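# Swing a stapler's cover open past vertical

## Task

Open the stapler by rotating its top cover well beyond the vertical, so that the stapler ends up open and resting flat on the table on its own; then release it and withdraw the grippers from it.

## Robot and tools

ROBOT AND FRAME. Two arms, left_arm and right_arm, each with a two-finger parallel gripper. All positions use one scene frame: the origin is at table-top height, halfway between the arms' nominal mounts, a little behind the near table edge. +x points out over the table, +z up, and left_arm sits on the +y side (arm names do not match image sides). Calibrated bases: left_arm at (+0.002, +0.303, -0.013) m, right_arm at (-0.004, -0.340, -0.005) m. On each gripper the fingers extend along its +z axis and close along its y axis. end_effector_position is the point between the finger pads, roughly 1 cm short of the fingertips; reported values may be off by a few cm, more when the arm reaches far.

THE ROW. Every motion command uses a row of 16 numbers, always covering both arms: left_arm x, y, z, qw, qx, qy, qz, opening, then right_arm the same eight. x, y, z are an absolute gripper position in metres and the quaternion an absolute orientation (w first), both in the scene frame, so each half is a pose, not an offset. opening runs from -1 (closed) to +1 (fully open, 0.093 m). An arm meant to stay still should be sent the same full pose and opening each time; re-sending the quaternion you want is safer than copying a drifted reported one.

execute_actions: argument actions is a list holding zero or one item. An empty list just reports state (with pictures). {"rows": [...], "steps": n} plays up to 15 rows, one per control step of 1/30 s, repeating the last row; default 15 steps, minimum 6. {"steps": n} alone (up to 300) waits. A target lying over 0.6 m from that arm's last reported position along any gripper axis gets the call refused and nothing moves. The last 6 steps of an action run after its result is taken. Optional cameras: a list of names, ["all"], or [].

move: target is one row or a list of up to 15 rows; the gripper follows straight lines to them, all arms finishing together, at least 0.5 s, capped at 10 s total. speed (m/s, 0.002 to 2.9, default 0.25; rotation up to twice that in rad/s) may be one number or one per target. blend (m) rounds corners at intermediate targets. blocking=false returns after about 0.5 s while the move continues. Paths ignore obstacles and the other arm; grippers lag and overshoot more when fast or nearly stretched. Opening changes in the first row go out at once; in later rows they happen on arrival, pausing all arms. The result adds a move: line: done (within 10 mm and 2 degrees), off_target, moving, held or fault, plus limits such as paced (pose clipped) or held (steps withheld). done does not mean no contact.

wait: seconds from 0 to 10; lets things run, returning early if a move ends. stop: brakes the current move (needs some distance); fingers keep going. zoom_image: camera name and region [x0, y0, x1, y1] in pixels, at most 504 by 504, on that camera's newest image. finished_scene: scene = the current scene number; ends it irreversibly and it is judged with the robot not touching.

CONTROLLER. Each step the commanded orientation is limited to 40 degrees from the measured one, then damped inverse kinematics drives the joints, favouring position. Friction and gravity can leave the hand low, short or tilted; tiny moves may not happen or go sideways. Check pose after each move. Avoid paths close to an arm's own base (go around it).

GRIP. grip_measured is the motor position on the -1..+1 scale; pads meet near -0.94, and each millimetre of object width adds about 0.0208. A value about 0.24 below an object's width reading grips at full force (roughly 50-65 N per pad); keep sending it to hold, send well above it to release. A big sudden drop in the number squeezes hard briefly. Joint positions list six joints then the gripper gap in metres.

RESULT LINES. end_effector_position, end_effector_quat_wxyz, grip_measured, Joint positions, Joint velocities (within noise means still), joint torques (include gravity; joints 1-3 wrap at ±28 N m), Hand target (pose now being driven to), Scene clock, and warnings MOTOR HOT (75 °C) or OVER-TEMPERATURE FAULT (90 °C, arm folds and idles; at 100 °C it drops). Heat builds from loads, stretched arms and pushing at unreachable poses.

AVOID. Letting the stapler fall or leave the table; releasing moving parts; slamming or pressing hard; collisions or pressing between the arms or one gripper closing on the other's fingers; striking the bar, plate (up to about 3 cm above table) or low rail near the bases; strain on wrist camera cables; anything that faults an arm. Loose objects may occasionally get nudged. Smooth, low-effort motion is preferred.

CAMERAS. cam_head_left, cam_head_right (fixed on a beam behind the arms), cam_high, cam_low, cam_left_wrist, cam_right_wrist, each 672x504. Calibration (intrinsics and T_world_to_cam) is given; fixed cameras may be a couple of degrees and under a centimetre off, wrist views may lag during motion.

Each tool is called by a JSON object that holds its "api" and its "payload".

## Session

{"api": "execute_actions", "payload": {"actions": [], "cameras": ["all"]}}

Scene clock: 0.00 s of 4900.00 s.
left_arm: end_effector_position=(+0.2390, +0.2308, +0.2798) grip_measured=+1.000 end_effector_quat_wxyz=(+0.638, -0.135, +0.755, -0.071) | right_arm: end_effector_position=(+0.2377, -0.3024, +0.3401) grip_measured=+1.000 end_effector_quat_wxyz=(+0.597, +0.040, +0.785, +0.160)
Joint positions: left_arm=[-0.784 0.591 0.687 -0.389 -0.88 -0.522 0.093] | right_arm=[0.087 0.636 0.945 -0.583 -0.153 0.273 0.093]
Joint velocities: within noise
Joint torques (N m): no reading
Heat: left arm: 31 °C; right arm: 31 °C.
Hand target: left_arm +0.2387, +0.2311, +0.2814; +0.638, -0.135, +0.755, -0.071 | right_arm +0.2384, -0.3024, +0.3471; +0.604, +0.039, +0.779, +0.161
camera_calibration:
cam_left_wrist: T_world_to_cam=[[0.122945, -0.951882, 0.280723, 0.112552], [-0.55888, -0.300159, -0.773019, 0.455045], [0.820084, -0.0618517, -0.568891, 0.0615477], [0, 0, 0, 1]] pos_world=[0.190003, 0.247528, 0.355176]
cam_right_wrist: T_world_to_cam=[[0.113391, -0.937678, -0.328485, -0.19659], [-0.659348, 0.176305, -0.730875, 0.499804], [0.743238, 0.29946, -0.598264, 0.198597], [0, 0, 0, 1]] pos_world=[0.204231, -0.331928, 0.419531]

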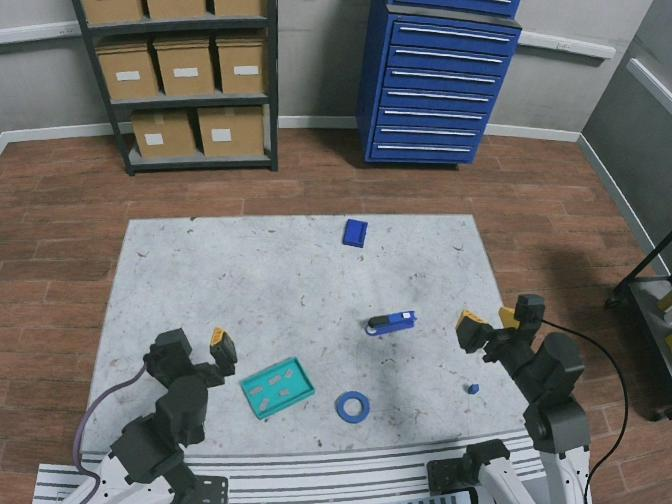

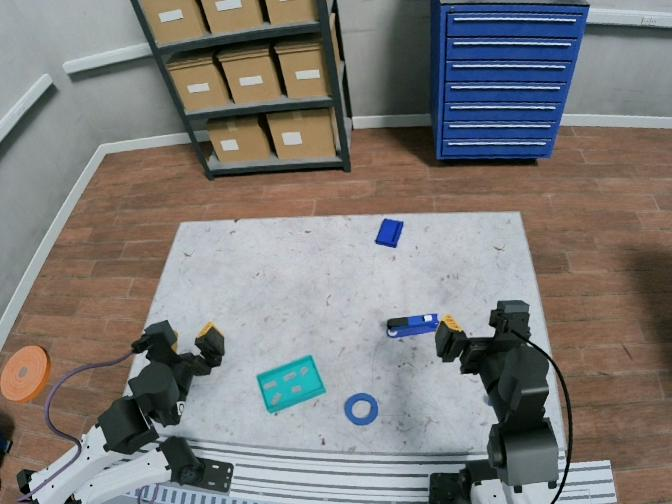

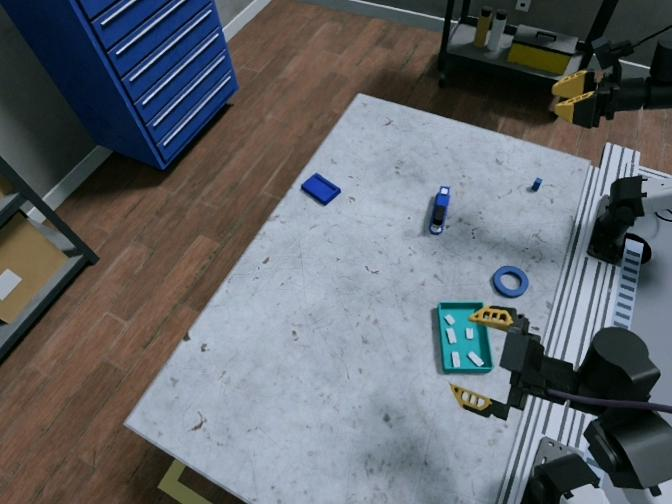

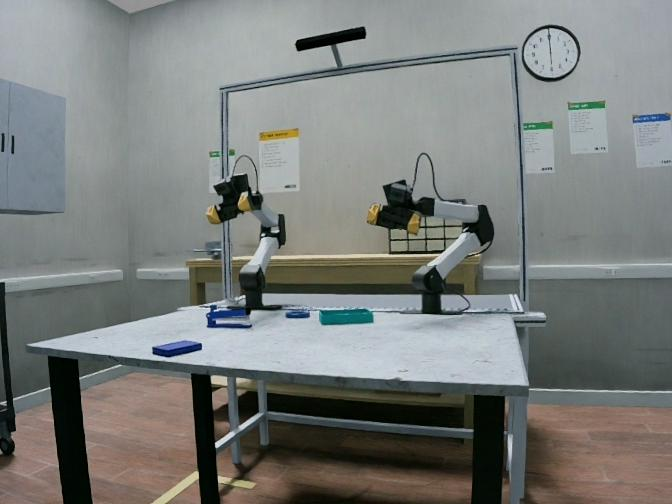

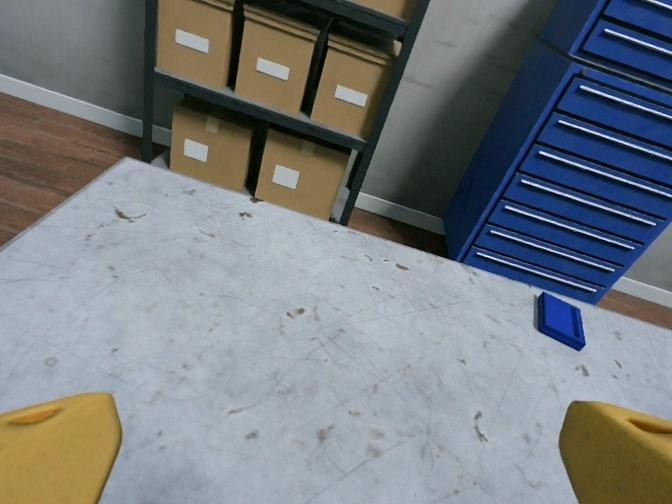

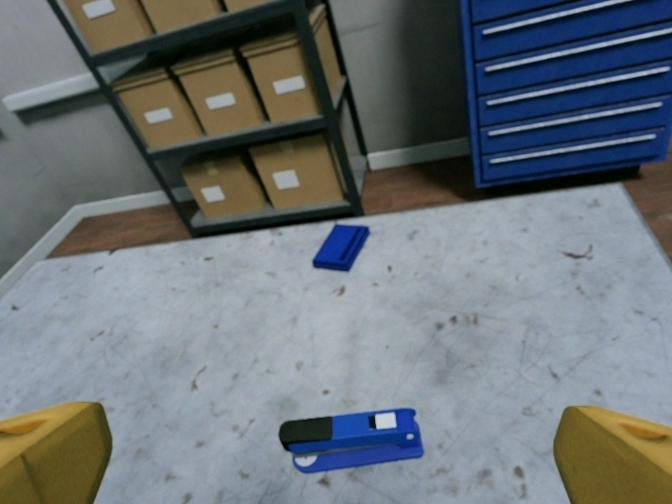

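{"api": "zoom_image", "payload": {"camera": "cam_right_wrist", "region": [260, 390, 440, 490]}}

{"api": "zoom_image", "payload": {"camera": "cam_low", "region": [190, 290, 270, 340]}}

{"api": "zoom_image", "payload": {"camera": "cam_head_left", "region": [350, 300, 430, 350]}}

{"api": "zoom_image", "payload": {"camera": "cam_high", "region": [410, 175, 480, 245]}}

Scaled by 2.800.

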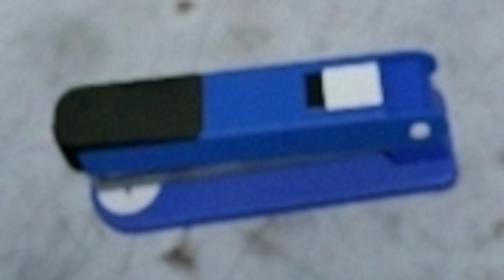

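Scaled by 6.300.

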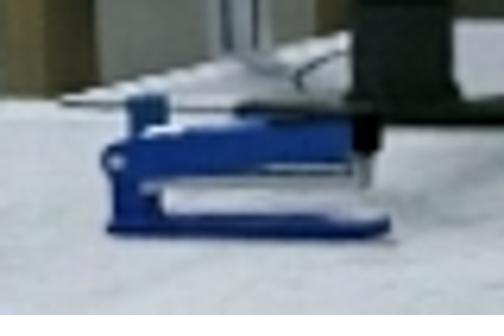

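Scaled by 6.300.

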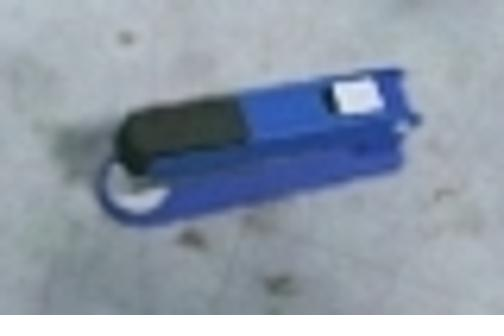

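Scaled by 7.200.

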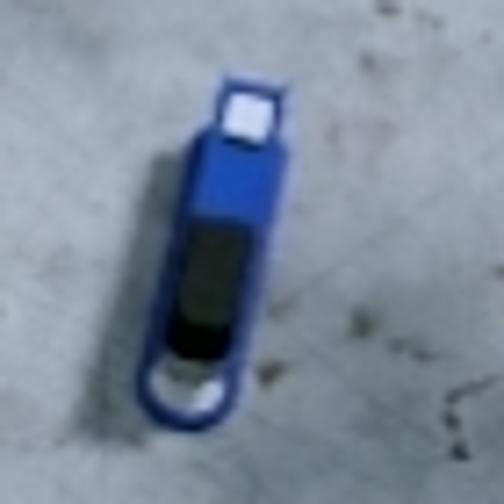

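{"api": "move", "payload": {"target": [[0.30,0.1,0.22,0.2,-0.11,0.90,-0.38,-1,0.2377,-0.3024,0.3401,0.597,0.04,0.785,0.16,1],[0.353,-0.05,0.12,0.0403,-0.0865,0.9022,-0.4206,-1,0.2377,-0.3024,0.3401,0.597,0.04,0.785,0.16,1]], "speed": 0.2, "blend": 0.03}}

{"api": "zoom_image", "payload": {"camera": "cam_low", "region": [190, 280, 310, 340]}}

Scene clock: 8.17 s of 4900.00 s.
left_arm: end_effector_position=(+0.3477, -0.0426, +0.1106) grip_measured=-0.974 end_effector_quat_wxyz=(+0.037, -0.091, +0.908, -0.407) | right_arm: end_effector_position=(+0.2377, -0.3024, +0.3400) grip_measured=+1.000 end_effector_quat_wxyz=(+0.597, +0.040, +0.785, +0.160)
Joint positions: left_arm=[-0.547 1.893 1.367 -0.372 0.56 -1.003 0] | right_arm=[0.087 0.636 0.945 -0.583 -0.153 0.273 0.093]
Joint velocities: within noise
Joint torques (N m): left_arm=[0.1 -8.5 11.17 1.89 0.28 -0.03] | right_arm=[-0.05 0.38 6.69 2.05 -0.12 -0.09]
Heat: left arm: 34 °C; right arm: 34 °C.
Hand target: left_arm +0.3527, -0.0497, +0.1202; +0.040, -0.086, +0.902, -0.421 | right_arm +0.2377, -0.3024, +0.3401; +0.597, +0.040, +0.785, +0.160
Off the commanded pose: left_arm 0.013 m, 2 deg | right_arm 0.000 m, 0 deg.
Kept back: nothing.
move: off_target (left_arm)
camera_calibration:
cam_left_wrist: T_world_to_cam=[[0.1401, -0.658156, 0.739731, -0.157815], [-0.944412, 0.135589, 0.299502, 0.336847], [-0.297418, -0.740571, -0.602575, 0.222604], [0, 0, 0, 1]] pos_world=[0.406439, 0.0153145, 0.149989]
cam_right_wrist: T_world_to_cam=[[0.113249, -0.937678, -0.328534, -0.196573], [-0.659621, 0.176322, -0.730624, 0.499688], [0.743018, 0.29945, -0.598544, 0.198696], [0, 0, 0, 1]] pos_world=[0.204231, -0.331928, 0.419431]

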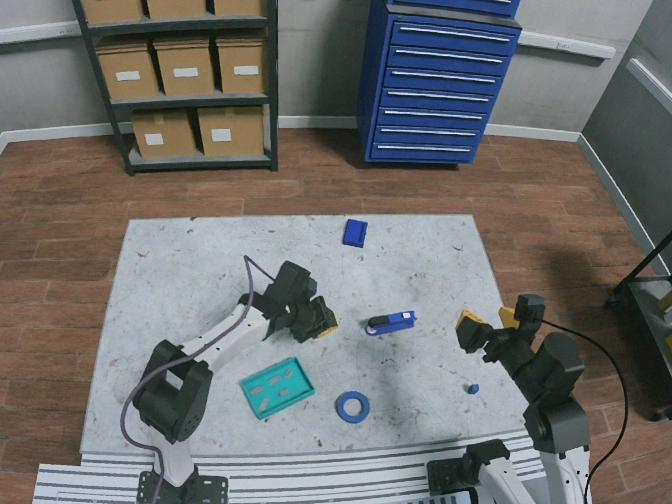

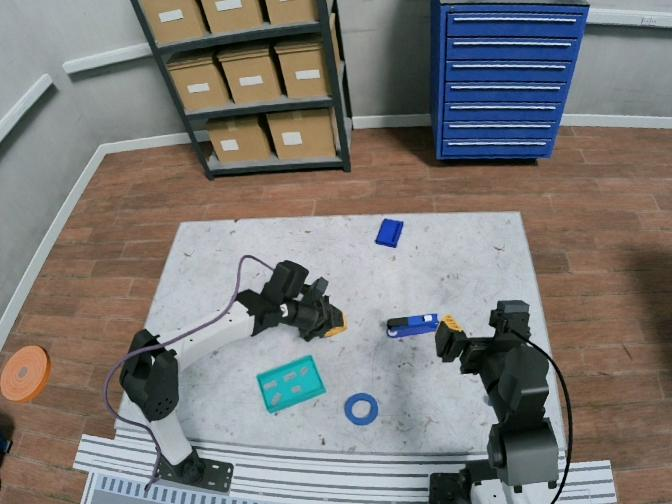

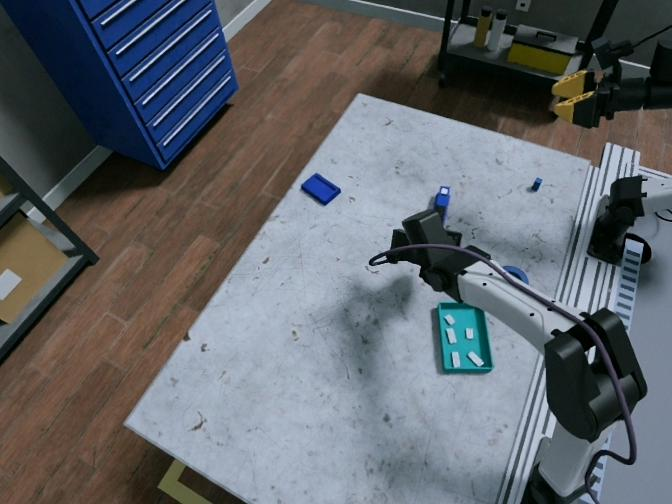

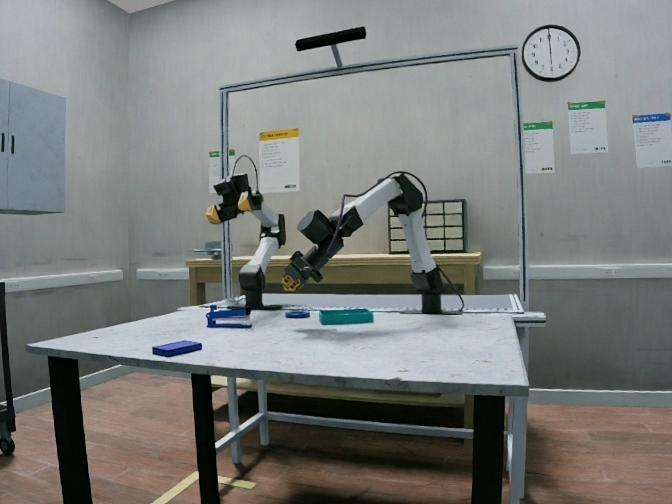

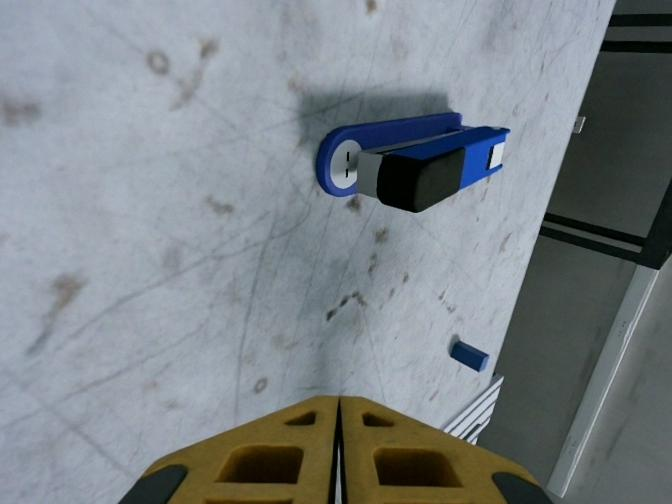

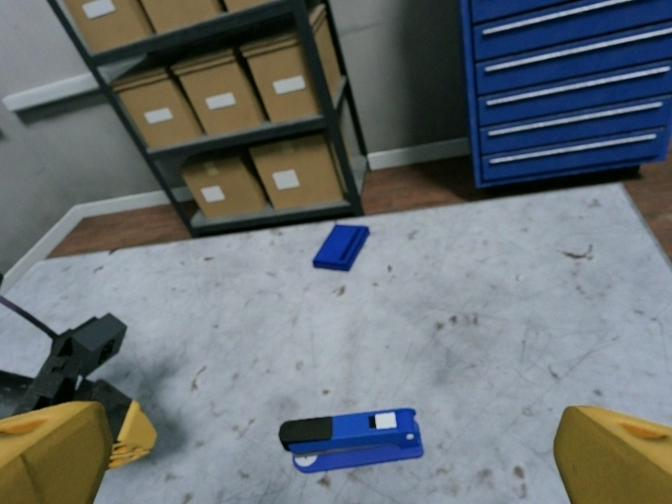

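Scaled by 4.200.

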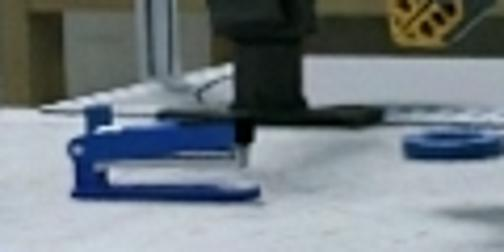

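{"api": "move", "payload": {"target": [[0.375,-0.105,0.055,0.0492,-0.0818,0.8532,-0.5128,-1,0.2377,-0.3024,0.3401,0.597,0.04,0.785,0.16,1],[0.379,-0.118,0.035,0.0492,-0.0818,0.8532,-0.5128,-1,0.2377,-0.3024,0.3401,0.597,0.04,0.785,0.16,1]], "speed": 0.12, "cameras": ["cam_low","cam_left_wrist","cam_right_wrist"]}}

{"api": "zoom_image", "payload": {"camera": "cam_low", "region": [190, 270, 290, 340]}}

{"api": "zoom_image", "payload": {"camera": "cam_right_wrist", "region": [160, 380, 440, 500]}}

Scene clock: 10.83 s of 4900.00 s.
left_arm: end_effector_position=(+0.3754, -0.1129, +0.0313) grip_measured=-0.974 end_effector_quat_wxyz=(+0.045, -0.084, +0.858, -0.505) | right_arm: end_effector_position=(+0.2377, -0.3024, +0.3400) grip_measured=+1.000 end_effector_quat_wxyz=(+0.597, +0.040, +0.785, +0.160)
Joint positions: left_arm=[-0.611 2.225 1.326 0.265 0.621 -1.185 0] | right_arm=[0.087 0.636 0.945 -0.583 -0.153 0.273 0.093]
Joint velocities: within noise
Joint torques (N m): left_arm=[-0.01 -10.32 9.24 2.23 0.1 -0.02] | right_arm=[-0.01 0.21 6.83 2.08 -0.11 -0.1]
Heat: left arm: 35 °C; right arm: 35 °C.
Hand target: left_arm +0.3788, -0.1179, +0.0352; +0.049, -0.082, +0.853, -0.513 | right_arm +0.2377, -0.3024, +0.3401; +0.597, +0.040, +0.785, +0.160
Off the commanded pose: left_arm 0.007 m, 1 deg | right_arm 0.000 m, 0 deg.
Kept back: nothing.
move: done
camera_calibration:
cam_left_wrist: T_world_to_cam=[[0.103273, -0.481934, 0.8701, -0.119676], [-0.955022, 0.196426, 0.222149, 0.409581], [-0.277971, -0.853907, -0.439972, 0.105713], [0, 0, 0, 1]] pos_world=[0.432903, -0.0478591, 0.0596534]
cam_right_wrist: T_world_to_cam=[[0.113249, -0.937678, -0.328534, -0.196573], [-0.659621, 0.176322, -0.730624, 0.499688], [0.743018, 0.29945, -0.598544, 0.198696], [0, 0, 0, 1]] pos_world=[0.204231, -0.331928, 0.419431]
Images, in order (width x height): cam_low 672x504, cam_left_wrist 672x504, cam_right_wrist 672x504.

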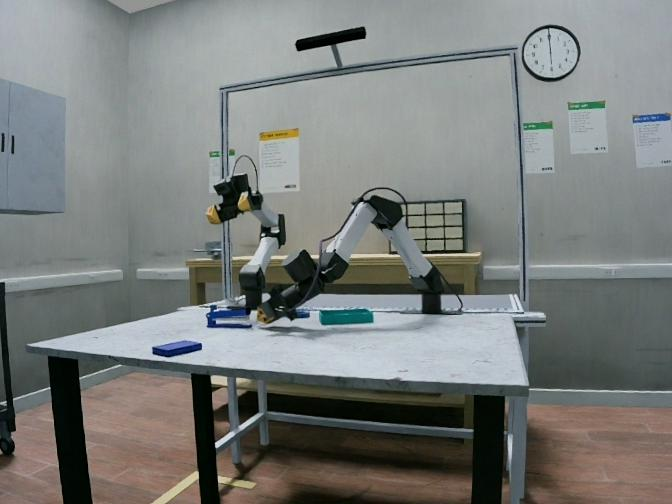

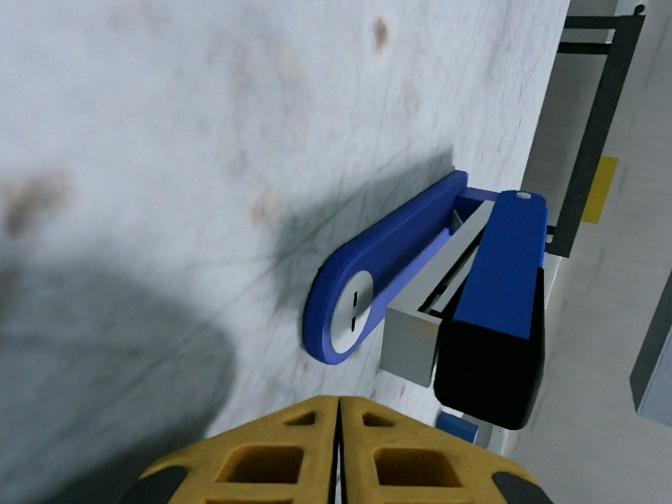

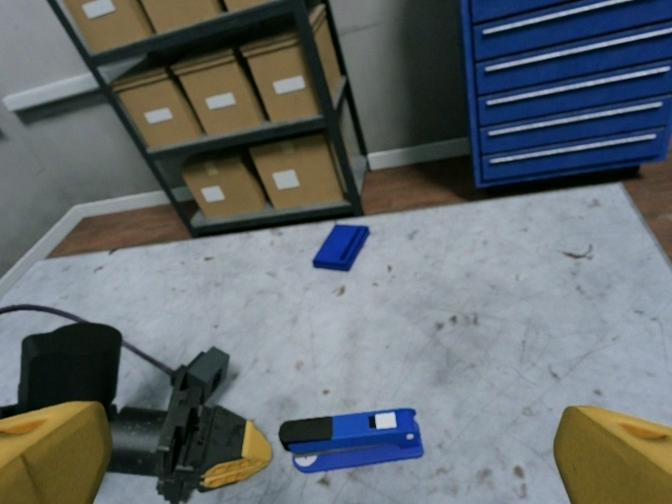

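Scaled by 5.040.

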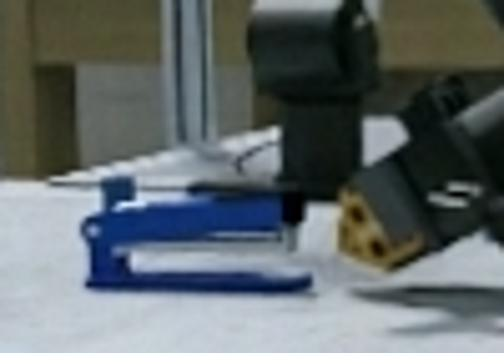

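Scaled by 1.800.

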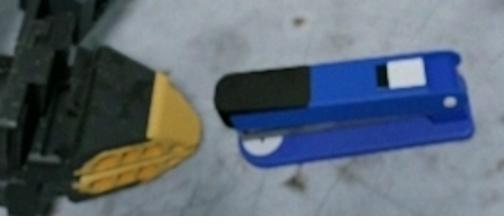

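{"api": "move", "payload": {"target": [[0.381,-0.132,0.016,0.0492,-0.0818,0.8532,-0.5128,-1,0.2377,-0.3024,0.3401,0.597,0.04,0.785,0.16,1]], "speed": 0.05, "cameras": ["cam_low","cam_left_wrist","cam_right_wrist"]}}

{"api": "zoom_image", "payload": {"camera": "cam_low", "region": [190, 270, 290, 340]}}

{"api": "zoom_image", "payload": {"camera": "cam_right_wrist", "region": [160, 380, 440, 500]}}

Scene clock: 12.47 s of 4900.00 s.
left_arm: end_effector_position=(+0.3776, -0.1262, +0.0206) grip_measured=-0.974 end_effector_quat_wxyz=(+0.046, -0.079, +0.853, -0.514) | right_arm: end_effector_position=(+0.2377, -0.3024, +0.3400) grip_measured=+1.000 end_effector_quat_wxyz=(+0.597, +0.040, +0.785, +0.160)
Joint positions: left_arm=[-0.627 2.285 1.36 0.319 0.619 -1.2 0] | right_arm=[0.087 0.636 0.945 -0.583 -0.153 0.273 0.093]
Joint velocities: within noise
Joint torques (N m): left_arm=[-0.51 -9.37 9.81 2.17 -0.11 -0.03] | right_arm=[-0.08 0.18 6.65 2.08 -0.11 -0.09]
Heat: left arm: 35 °C; right arm: 35 °C.
Hand target: left_arm +0.3807, -0.1317, +0.0160; +0.049, -0.082, +0.853, -0.513 | right_arm +0.2377, -0.3024, +0.3401; +0.597, +0.040, +0.785, +0.160
Off the commanded pose: left_arm 0.008 m, 1 deg | right_arm 0.000 m, 0 deg.
Kept back: nothing.
move: done
camera_calibration:
cam_left_wrist: T_world_to_cam=[[0.0911641, -0.466423, 0.879851, -0.110711], [-0.955235, 0.208755, 0.209639, 0.418564], [-0.281454, -0.859576, -0.426513, 0.0905967], [0, 0, 0, 1]] pos_world=[0.435418, -0.0611404, 0.0483022]
cam_right_wrist: T_world_to_cam=[[0.113249, -0.937678, -0.328534, -0.196573], [-0.659621, 0.176322, -0.730624, 0.499688], [0.743018, 0.29945, -0.598544, 0.198696], [0, 0, 0, 1]] pos_world=[0.204231, -0.331928, 0.419431]
Images, in order (width x height): cam_low 672x504, cam_left_wrist 672x504, cam_right_wrist 672x504.

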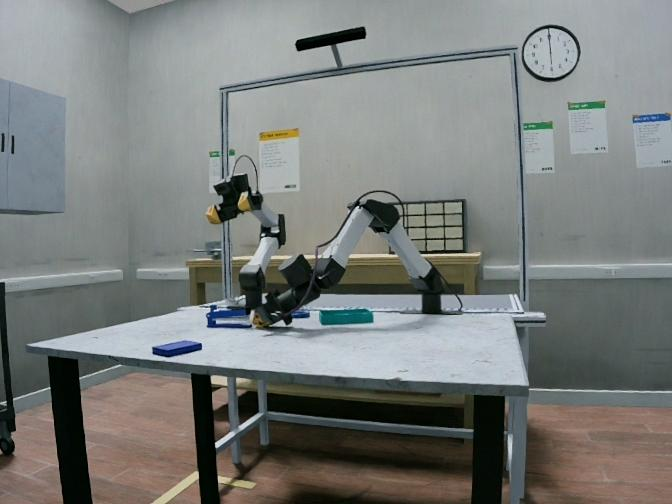

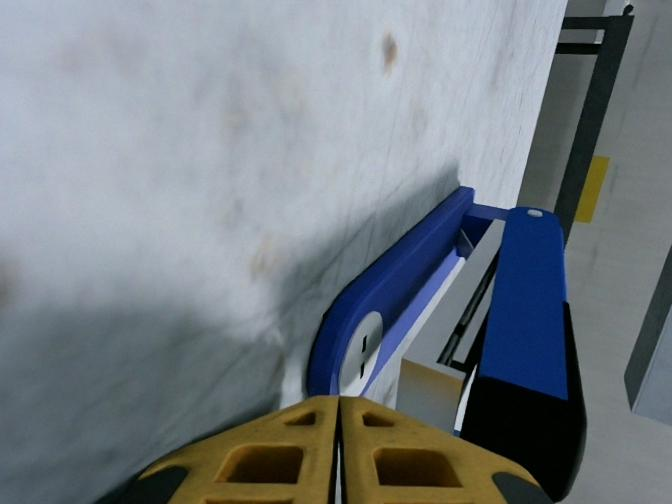

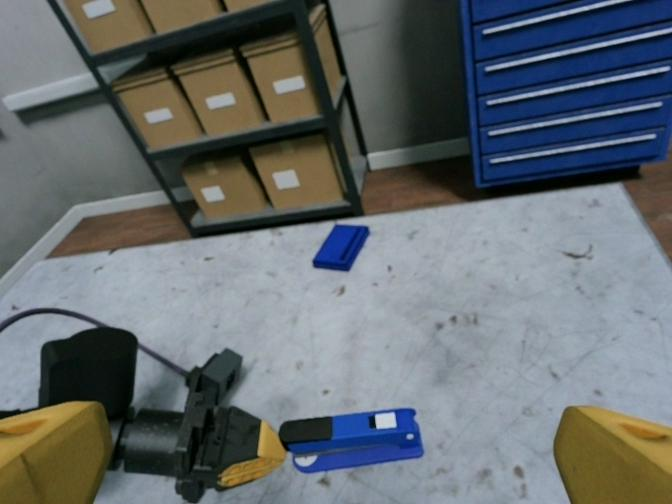

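Scaled by 5.040.

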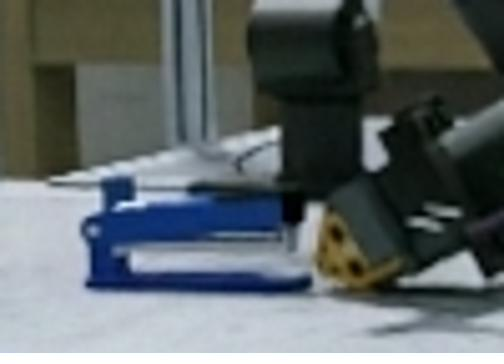

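Scaled by 1.800.

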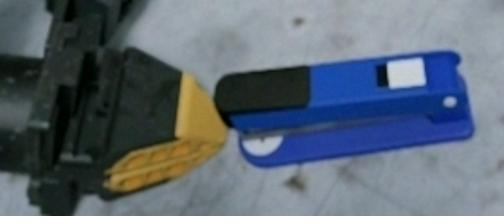

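{"api": "move", "payload": {"target": [[0.381,-0.132,0.016,0.0492,-0.0818,0.8532,-0.5128,-1,0.32,-0.25,0.25,0.34,-0.42,0.82,0.12,0.2],[0.381,-0.132,0.016,0.0492,-0.0818,0.8532,-0.5128,-1,0.3985,-0.195,0.15,0.0558,-0.765,0.637,0.067,0.2]], "speed": 0.2, "blend": 0.03}}

{"api": "zoom_image", "payload": {"camera": "cam_low", "region": [190, 240, 310, 340]}}

Scene clock: 19.37 s of 4900.00 s.
left_arm: end_effector_position=(+0.3777, -0.1263, +0.0208) grip_measured=-0.974 end_effector_quat_wxyz=(+0.046, -0.079, +0.853, -0.514) | right_arm: end_effector_position=(+0.3952, -0.1949, +0.1501) grip_measured=+0.202 end_effector_quat_wxyz=(-0.066, +0.760, -0.643, -0.070)
Joint positions: left_arm=[-0.627 2.285 1.36 0.32 0.619 -1.201 0] | right_arm=[0.304 2.238 2.237 -1.571 -0.194 -1.463 0.055]
Joint velocities: within noise
Joint torques (N m): left_arm=[-0.51 -9.46 9.83 2.18 -0.12 -0.02] | right_arm=[0.28 -9.03 8.25 0.14 -0.12 -0.15]
Heat: left arm: 37 °C; right arm: 35 °C.
Hand target: left_arm +0.3807, -0.1317, +0.0160; +0.049, -0.082, +0.853, -0.513 | right_arm +0.3983, -0.1951, +0.1498; -0.063, +0.765, -0.638, -0.063
Off the commanded pose: left_arm 0.008 m, 1 deg | right_arm 0.003 m, 2 deg.
joint sent to its limit (right arm) — joint 4 (wrist pitch), lower limit.
Kept back: nothing.
move: done
camera_calibration:
cam_left_wrist: T_world_to_cam=[[0.0917378, -0.465781, 0.880132, -0.11103], [-0.955266, 0.208395, 0.209855, 0.418619], [-0.281161, -0.860011, -0.425827, 0.0904797], [0, 0, 0, 1]] pos_world=[0.435517, -0.0611402, 0.0484007]
cam_right_wrist: T_world_to_cam=[[0.991343, 0.130936, 0.00973933, -0.365622], [0.12494, -0.963546, 0.236576, -0.231532], [0.0403605, -0.233311, -0.971564, 0.165566], [0, 0, 0, 1]] pos_world=[0.384702, -0.136591, 0.219194]

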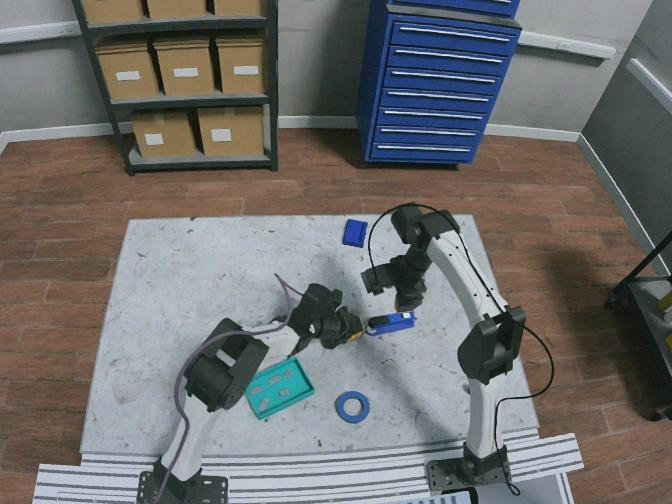

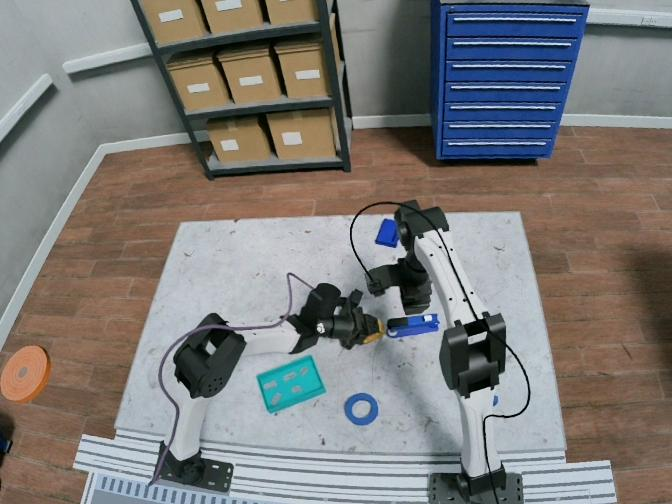

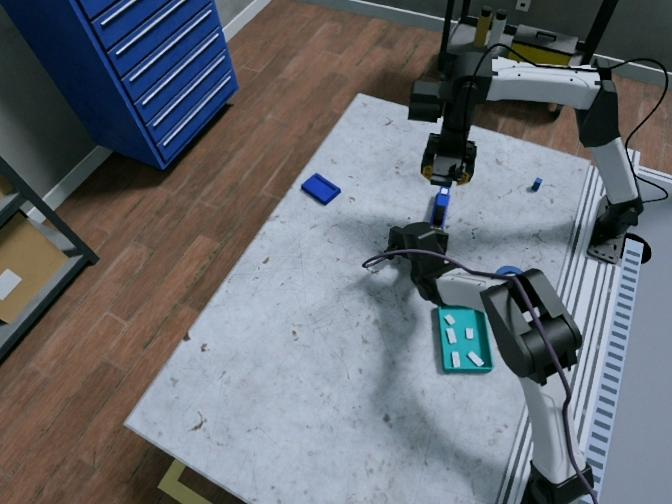

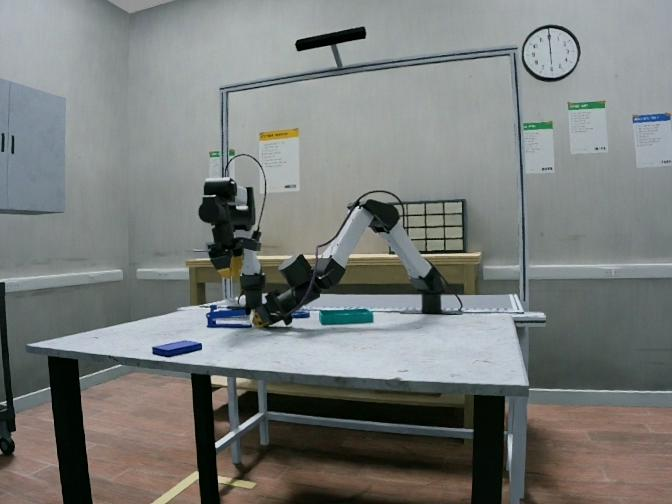

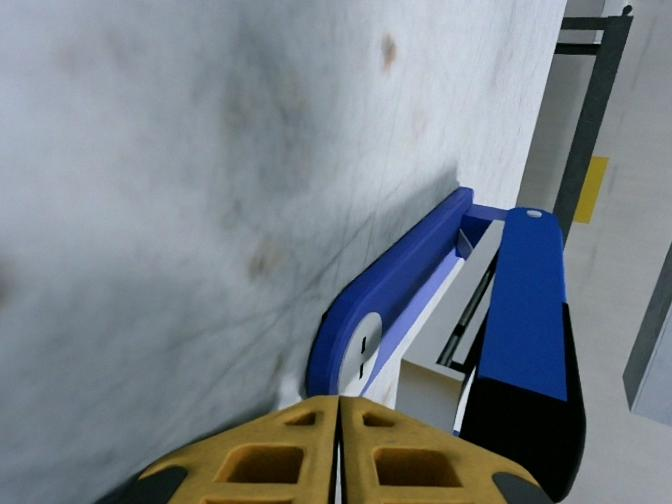

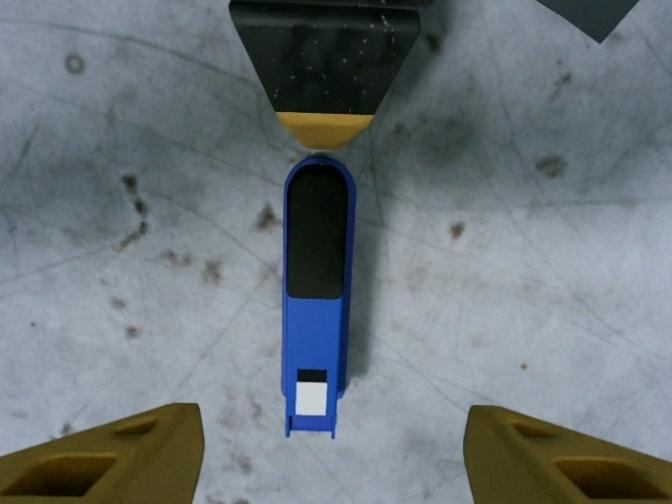

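Scaled by 4.200.

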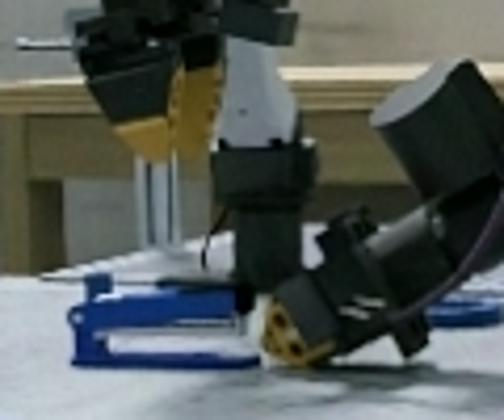

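{"api": "move", "payload": {"target": [[0.381,-0.132,0.016,0.0492,-0.0818,0.8532,-0.5128,-1,0.388,-0.191,0.085,0.0573,-0.7504,0.6549,0.0656,0.1],[0.381,-0.132,0.016,0.0492,-0.0818,0.8532,-0.5128,-1,0.387,-0.191,0.052,0.0573,-0.7504,0.6549,0.0656,0.1]], "speed": 0.08, "cameras": ["cam_low","cam_right_wrist"]}}

{"api": "zoom_image", "payload": {"camera": "cam_low", "region": [190, 270, 290, 340]}}

Scene clock: 22.07 s of 4900.00 s.
left_arm: end_effector_position=(+0.3777, -0.1263, +0.0208) grip_measured=-0.974 end_effector_quat_wxyz=(+0.046, -0.079, +0.853, -0.514) | right_arm: end_effector_position=(+0.3806, -0.1942, +0.0390) grip_measured=+0.102 end_effector_quat_wxyz=(-0.037, +0.748, -0.657, -0.086)
Joint positions: left_arm=[-0.627 2.285 1.36 0.32 0.619 -1.201 0] | right_arm=[0.318 2.22 1.764 -1.177 -0.191 -1.42 0.05]
Joint velocities: within noise
Joint torques (N m): left_arm=[-0.53 -9.46 9.83 2.18 -0.11 -0.02] | right_arm=[0.62 -13 5.59 0.32 -0.12 0]
Heat: left arm: 38 °C; right arm: 35 °C.
Hand target: left_arm +0.3807, -0.1317, +0.0160; +0.049, -0.082, +0.853, -0.513 | right_arm +0.3868, -0.1910, +0.0521; -0.057, +0.750, -0.655, -0.066
Off the commanded pose: left_arm 0.008 m, 1 deg | right_arm 0.015 m, 3 deg.
Kept back: nothing.
move: off_target (right_arm)
camera_calibration:
cam_right_wrist: T_world_to_cam=[[0.993168, 0.101307, -0.0579122, -0.353916], [0.11269, -0.96152, 0.250561, -0.198234], [-0.0303001, -0.255375, -0.966367, 0.0808345], [0, 0, 0, 1]] pos_world=[0.376287, -0.134108, 0.107289]
Images, in order (width x height): cam_low 672x504, cam_right_wrist 672x504.

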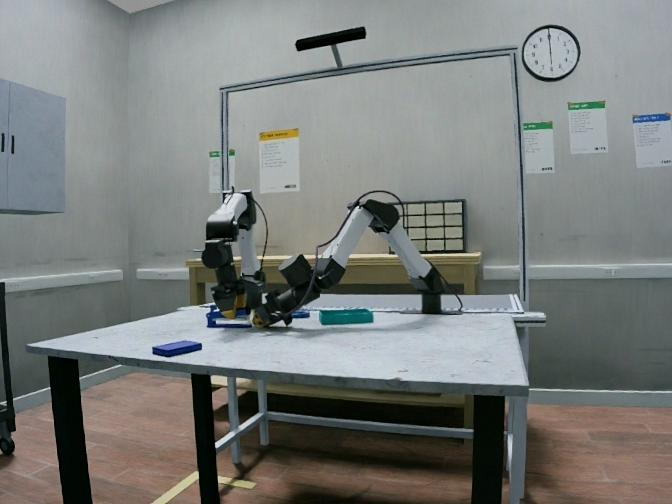

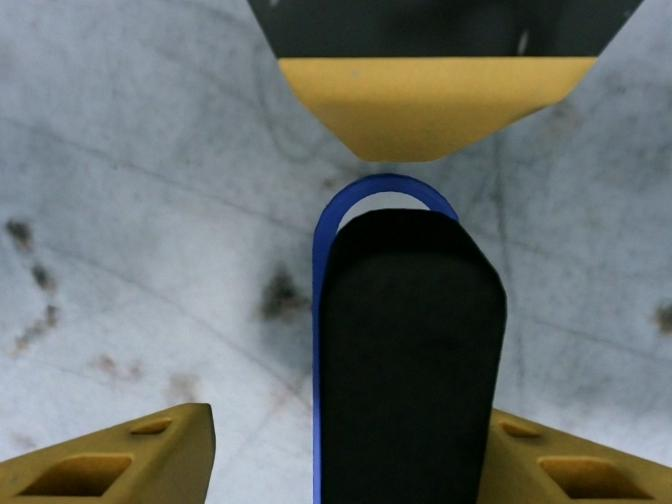

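Scaled by 5.040.

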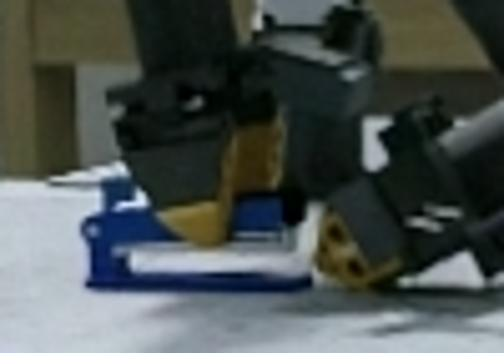

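{"api": "move", "payload": {"target": [[0.381,-0.132,0.016,0.0492,-0.0818,0.8532,-0.5128,-1,0.392,-0.190,0.066,0.0573,-0.7504,0.6549,0.0656,0.1],[0.381,-0.132,0.016,0.0492,-0.0818,0.8532,-0.5128,-1,0.396,-0.190,0.058,0.0573,-0.7504,0.6549,0.0656,0.1]], "speed": 0.05, "cameras": ["cam_low","cam_right_wrist","cam_left_wrist"]}}

{"api": "zoom_image", "payload": {"camera": "cam_low", "region": [190, 270, 290, 340]}}

Scene clock: 23.20 s of 4900.00 s.
left_arm: end_effector_position=(+0.3777, -0.1263, +0.0208) grip_measured=-0.974 end_effector_quat_wxyz=(+0.046, -0.079, +0.853, -0.514) | right_arm: end_effector_position=(+0.3887, -0.1918, +0.0500) grip_measured=+0.102 end_effector_quat_wxyz=(-0.049, +0.749, -0.656, -0.079)
Joint positions: left_arm=[-0.627 2.285 1.36 0.32 0.619 -1.201 0] | right_arm=[0.318 2.22 1.808 -1.194 -0.191 -1.42 0.05]
Joint velocities: within noise
Joint torques (N m): left_arm=[-0.51 -9.47 9.81 2.17 -0.12 -0.02] | right_arm=[0.29 -10.5 8.34 0.17 -0.15 -0.04]
Heat: left arm: 38 °C; right arm: 34 °C.
Hand target: left_arm +0.3807, -0.1317, +0.0160; +0.049, -0.082, +0.853, -0.513 | right_arm +0.3957, -0.1901, +0.0580; -0.057, +0.751, -0.655, -0.066
Off the commanded pose: left_arm 0.008 m, 1 deg | right_arm 0.011 m, 2 deg.
Kept back: nothing.
move: off_target (right_arm)
camera_calibration:
cam_left_wrist: T_world_to_cam=[[0.0917378, -0.465781, 0.880132, -0.11103], [-0.955266, 0.208395, 0.209855, 0.418619], [-0.281161, -0.860011, -0.425827, 0.0904797], [0, 0, 0, 1]] pos_world=[0.435517, -0.0611402, 0.0484007]
cam_right_wrist: T_world_to_cam=[[0.994339, 0.101797, -0.030456, -0.363338], [0.10617, -0.963355, 0.246322, -0.197206], [-0.00426518, -0.248161, -0.968709, 0.08374], [0, 0, 0, 1]] pos_world=[0.382575, -0.132211, 0.11863]
Images, in order (width x height): cam_low 672x504, cam_left_wrist 672x504, cam_right_wrist 672x504.

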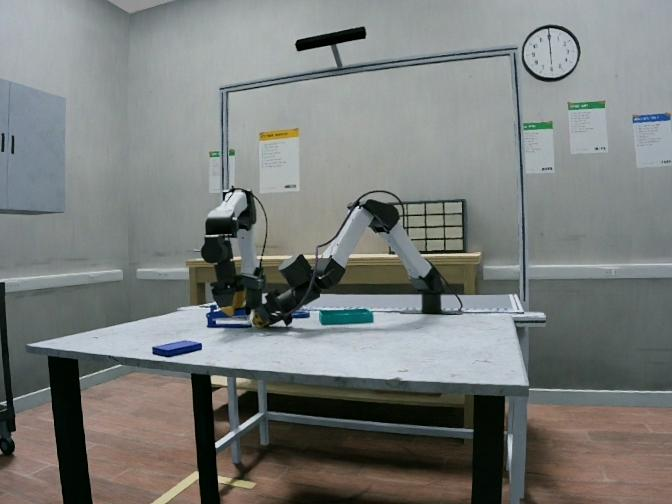

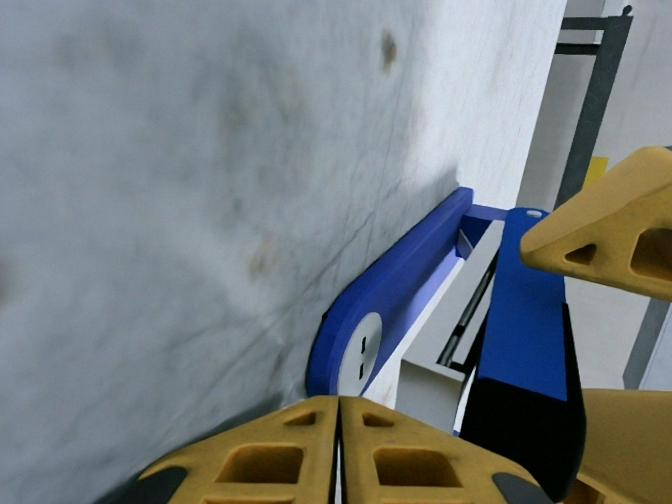

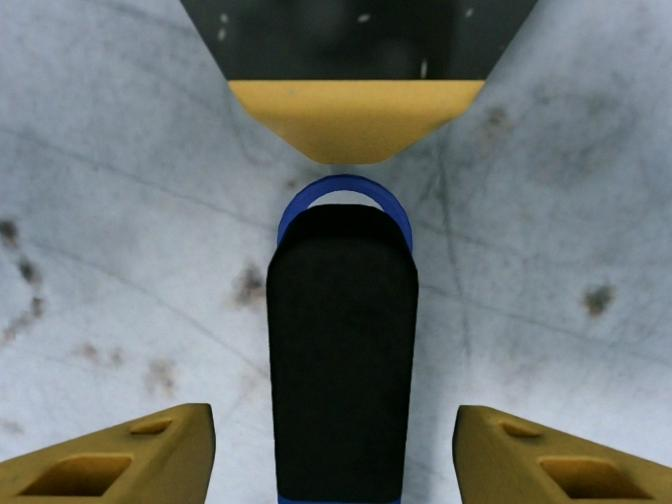

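Scaled by 5.040.

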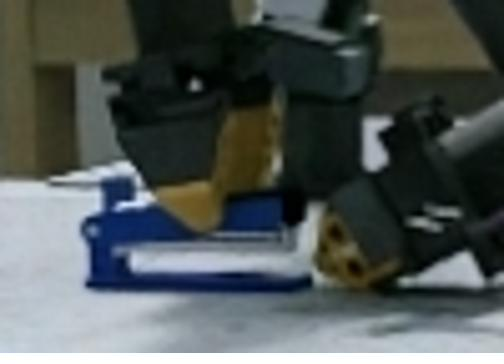

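{"api": "move", "payload": {"target": [[0.383,-0.142,0.015,0.0492,-0.0818,0.8532,-0.5128,-1,0.396,-0.190,0.058,0.0573,-0.7504,0.6549,0.0656,0.1]], "speed": 0.03, "cameras": ["cam_low","cam_right_wrist","cam_left_wrist"]}}

{"api": "zoom_image", "payload": {"camera": "cam_low", "region": [190, 270, 290, 340]}}

Scene clock: 24.30 s of 4900.00 s.
left_arm: end_effector_position=(+0.3796, -0.1375, +0.0213) grip_measured=-0.974 end_effector_quat_wxyz=(+0.047, -0.075, +0.851, -0.518) | right_arm: end_effector_position=(+0.3887, -0.1918, +0.0500) grip_measured=+0.102 end_effector_quat_wxyz=(-0.049, +0.749, -0.656, -0.079)
Joint positions: left_arm=[-0.642 2.311 1.402 0.32 0.612 -1.21 0] | right_arm=[0.318 2.22 1.808 -1.194 -0.191 -1.42 0.05]
Joint velocities: within noise
Joint torques (N m): left_arm=[-0.44 -9.78 10 2.05 -0.17 -0.05] | right_arm=[0.28 -10.52 8.36 0.15 -0.14 -0.01]
Heat: left arm: 38 °C; right arm: 35 °C.
Hand target: left_arm +0.3827, -0.1417, +0.0152; +0.049, -0.082, +0.853, -0.513 | right_arm +0.3957, -0.1900, +0.0580; -0.057, +0.750, -0.655, -0.066
Off the commanded pose: left_arm 0.008 m, 1 deg | right_arm 0.011 m, 2 deg.
Kept back: nothing.
move: off_target (right_arm)
camera_calibration:
cam_left_wrist: T_world_to_cam=[[0.0832021, -0.459267, 0.884393, -0.112807], [-0.955533, 0.215175, 0.201636, 0.42382], [-0.282904, -0.861843, -0.420942, 0.0818853], [0, 0, 0, 1]] pos_world=[0.437526, -0.0724317, 0.0487773]
cam_right_wrist: T_world_to_cam=[[0.994339, 0.101797, -0.030456, -0.363338], [0.10617, -0.963355, 0.246322, -0.197206], [-0.00426518, -0.248161, -0.968709, 0.08374], [0, 0, 0, 1]] pos_world=[0.382575, -0.132211, 0.11863]
Images, in order (width x height): cam_low 672x504, cam_left_wrist 672x504, cam_right_wrist 672x504.

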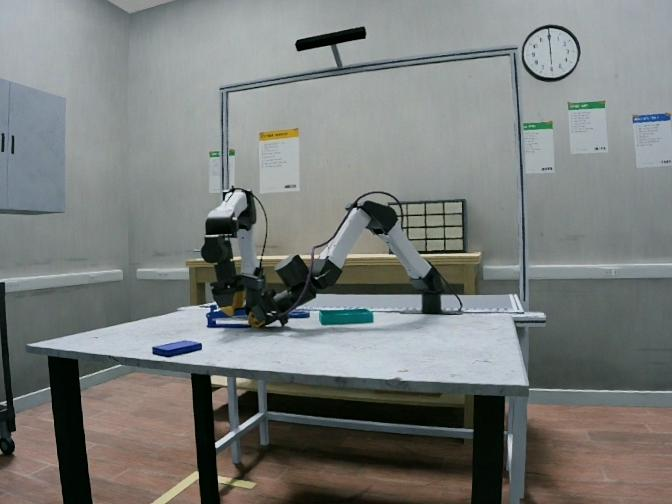

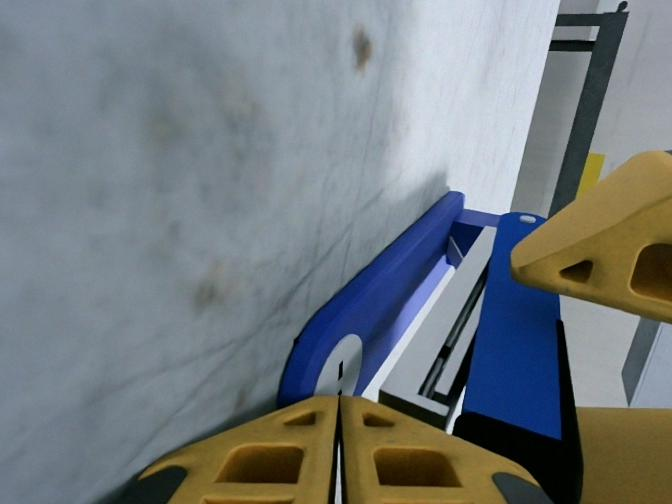

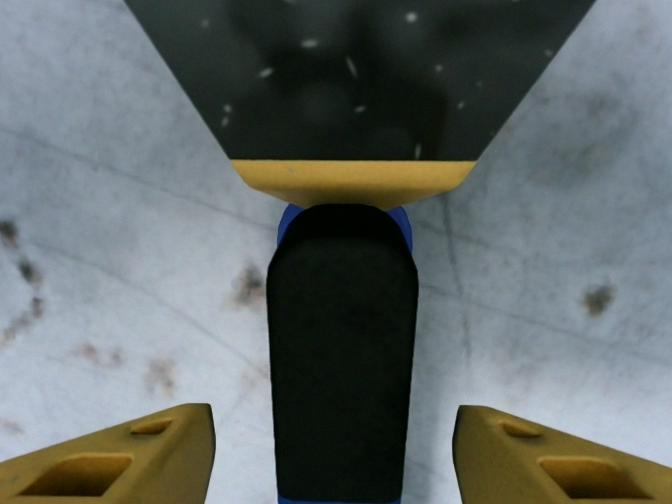

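Scaled by 5.040.

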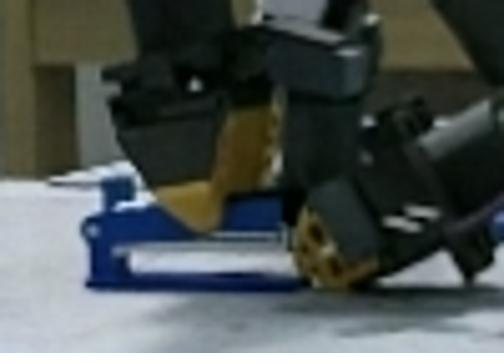

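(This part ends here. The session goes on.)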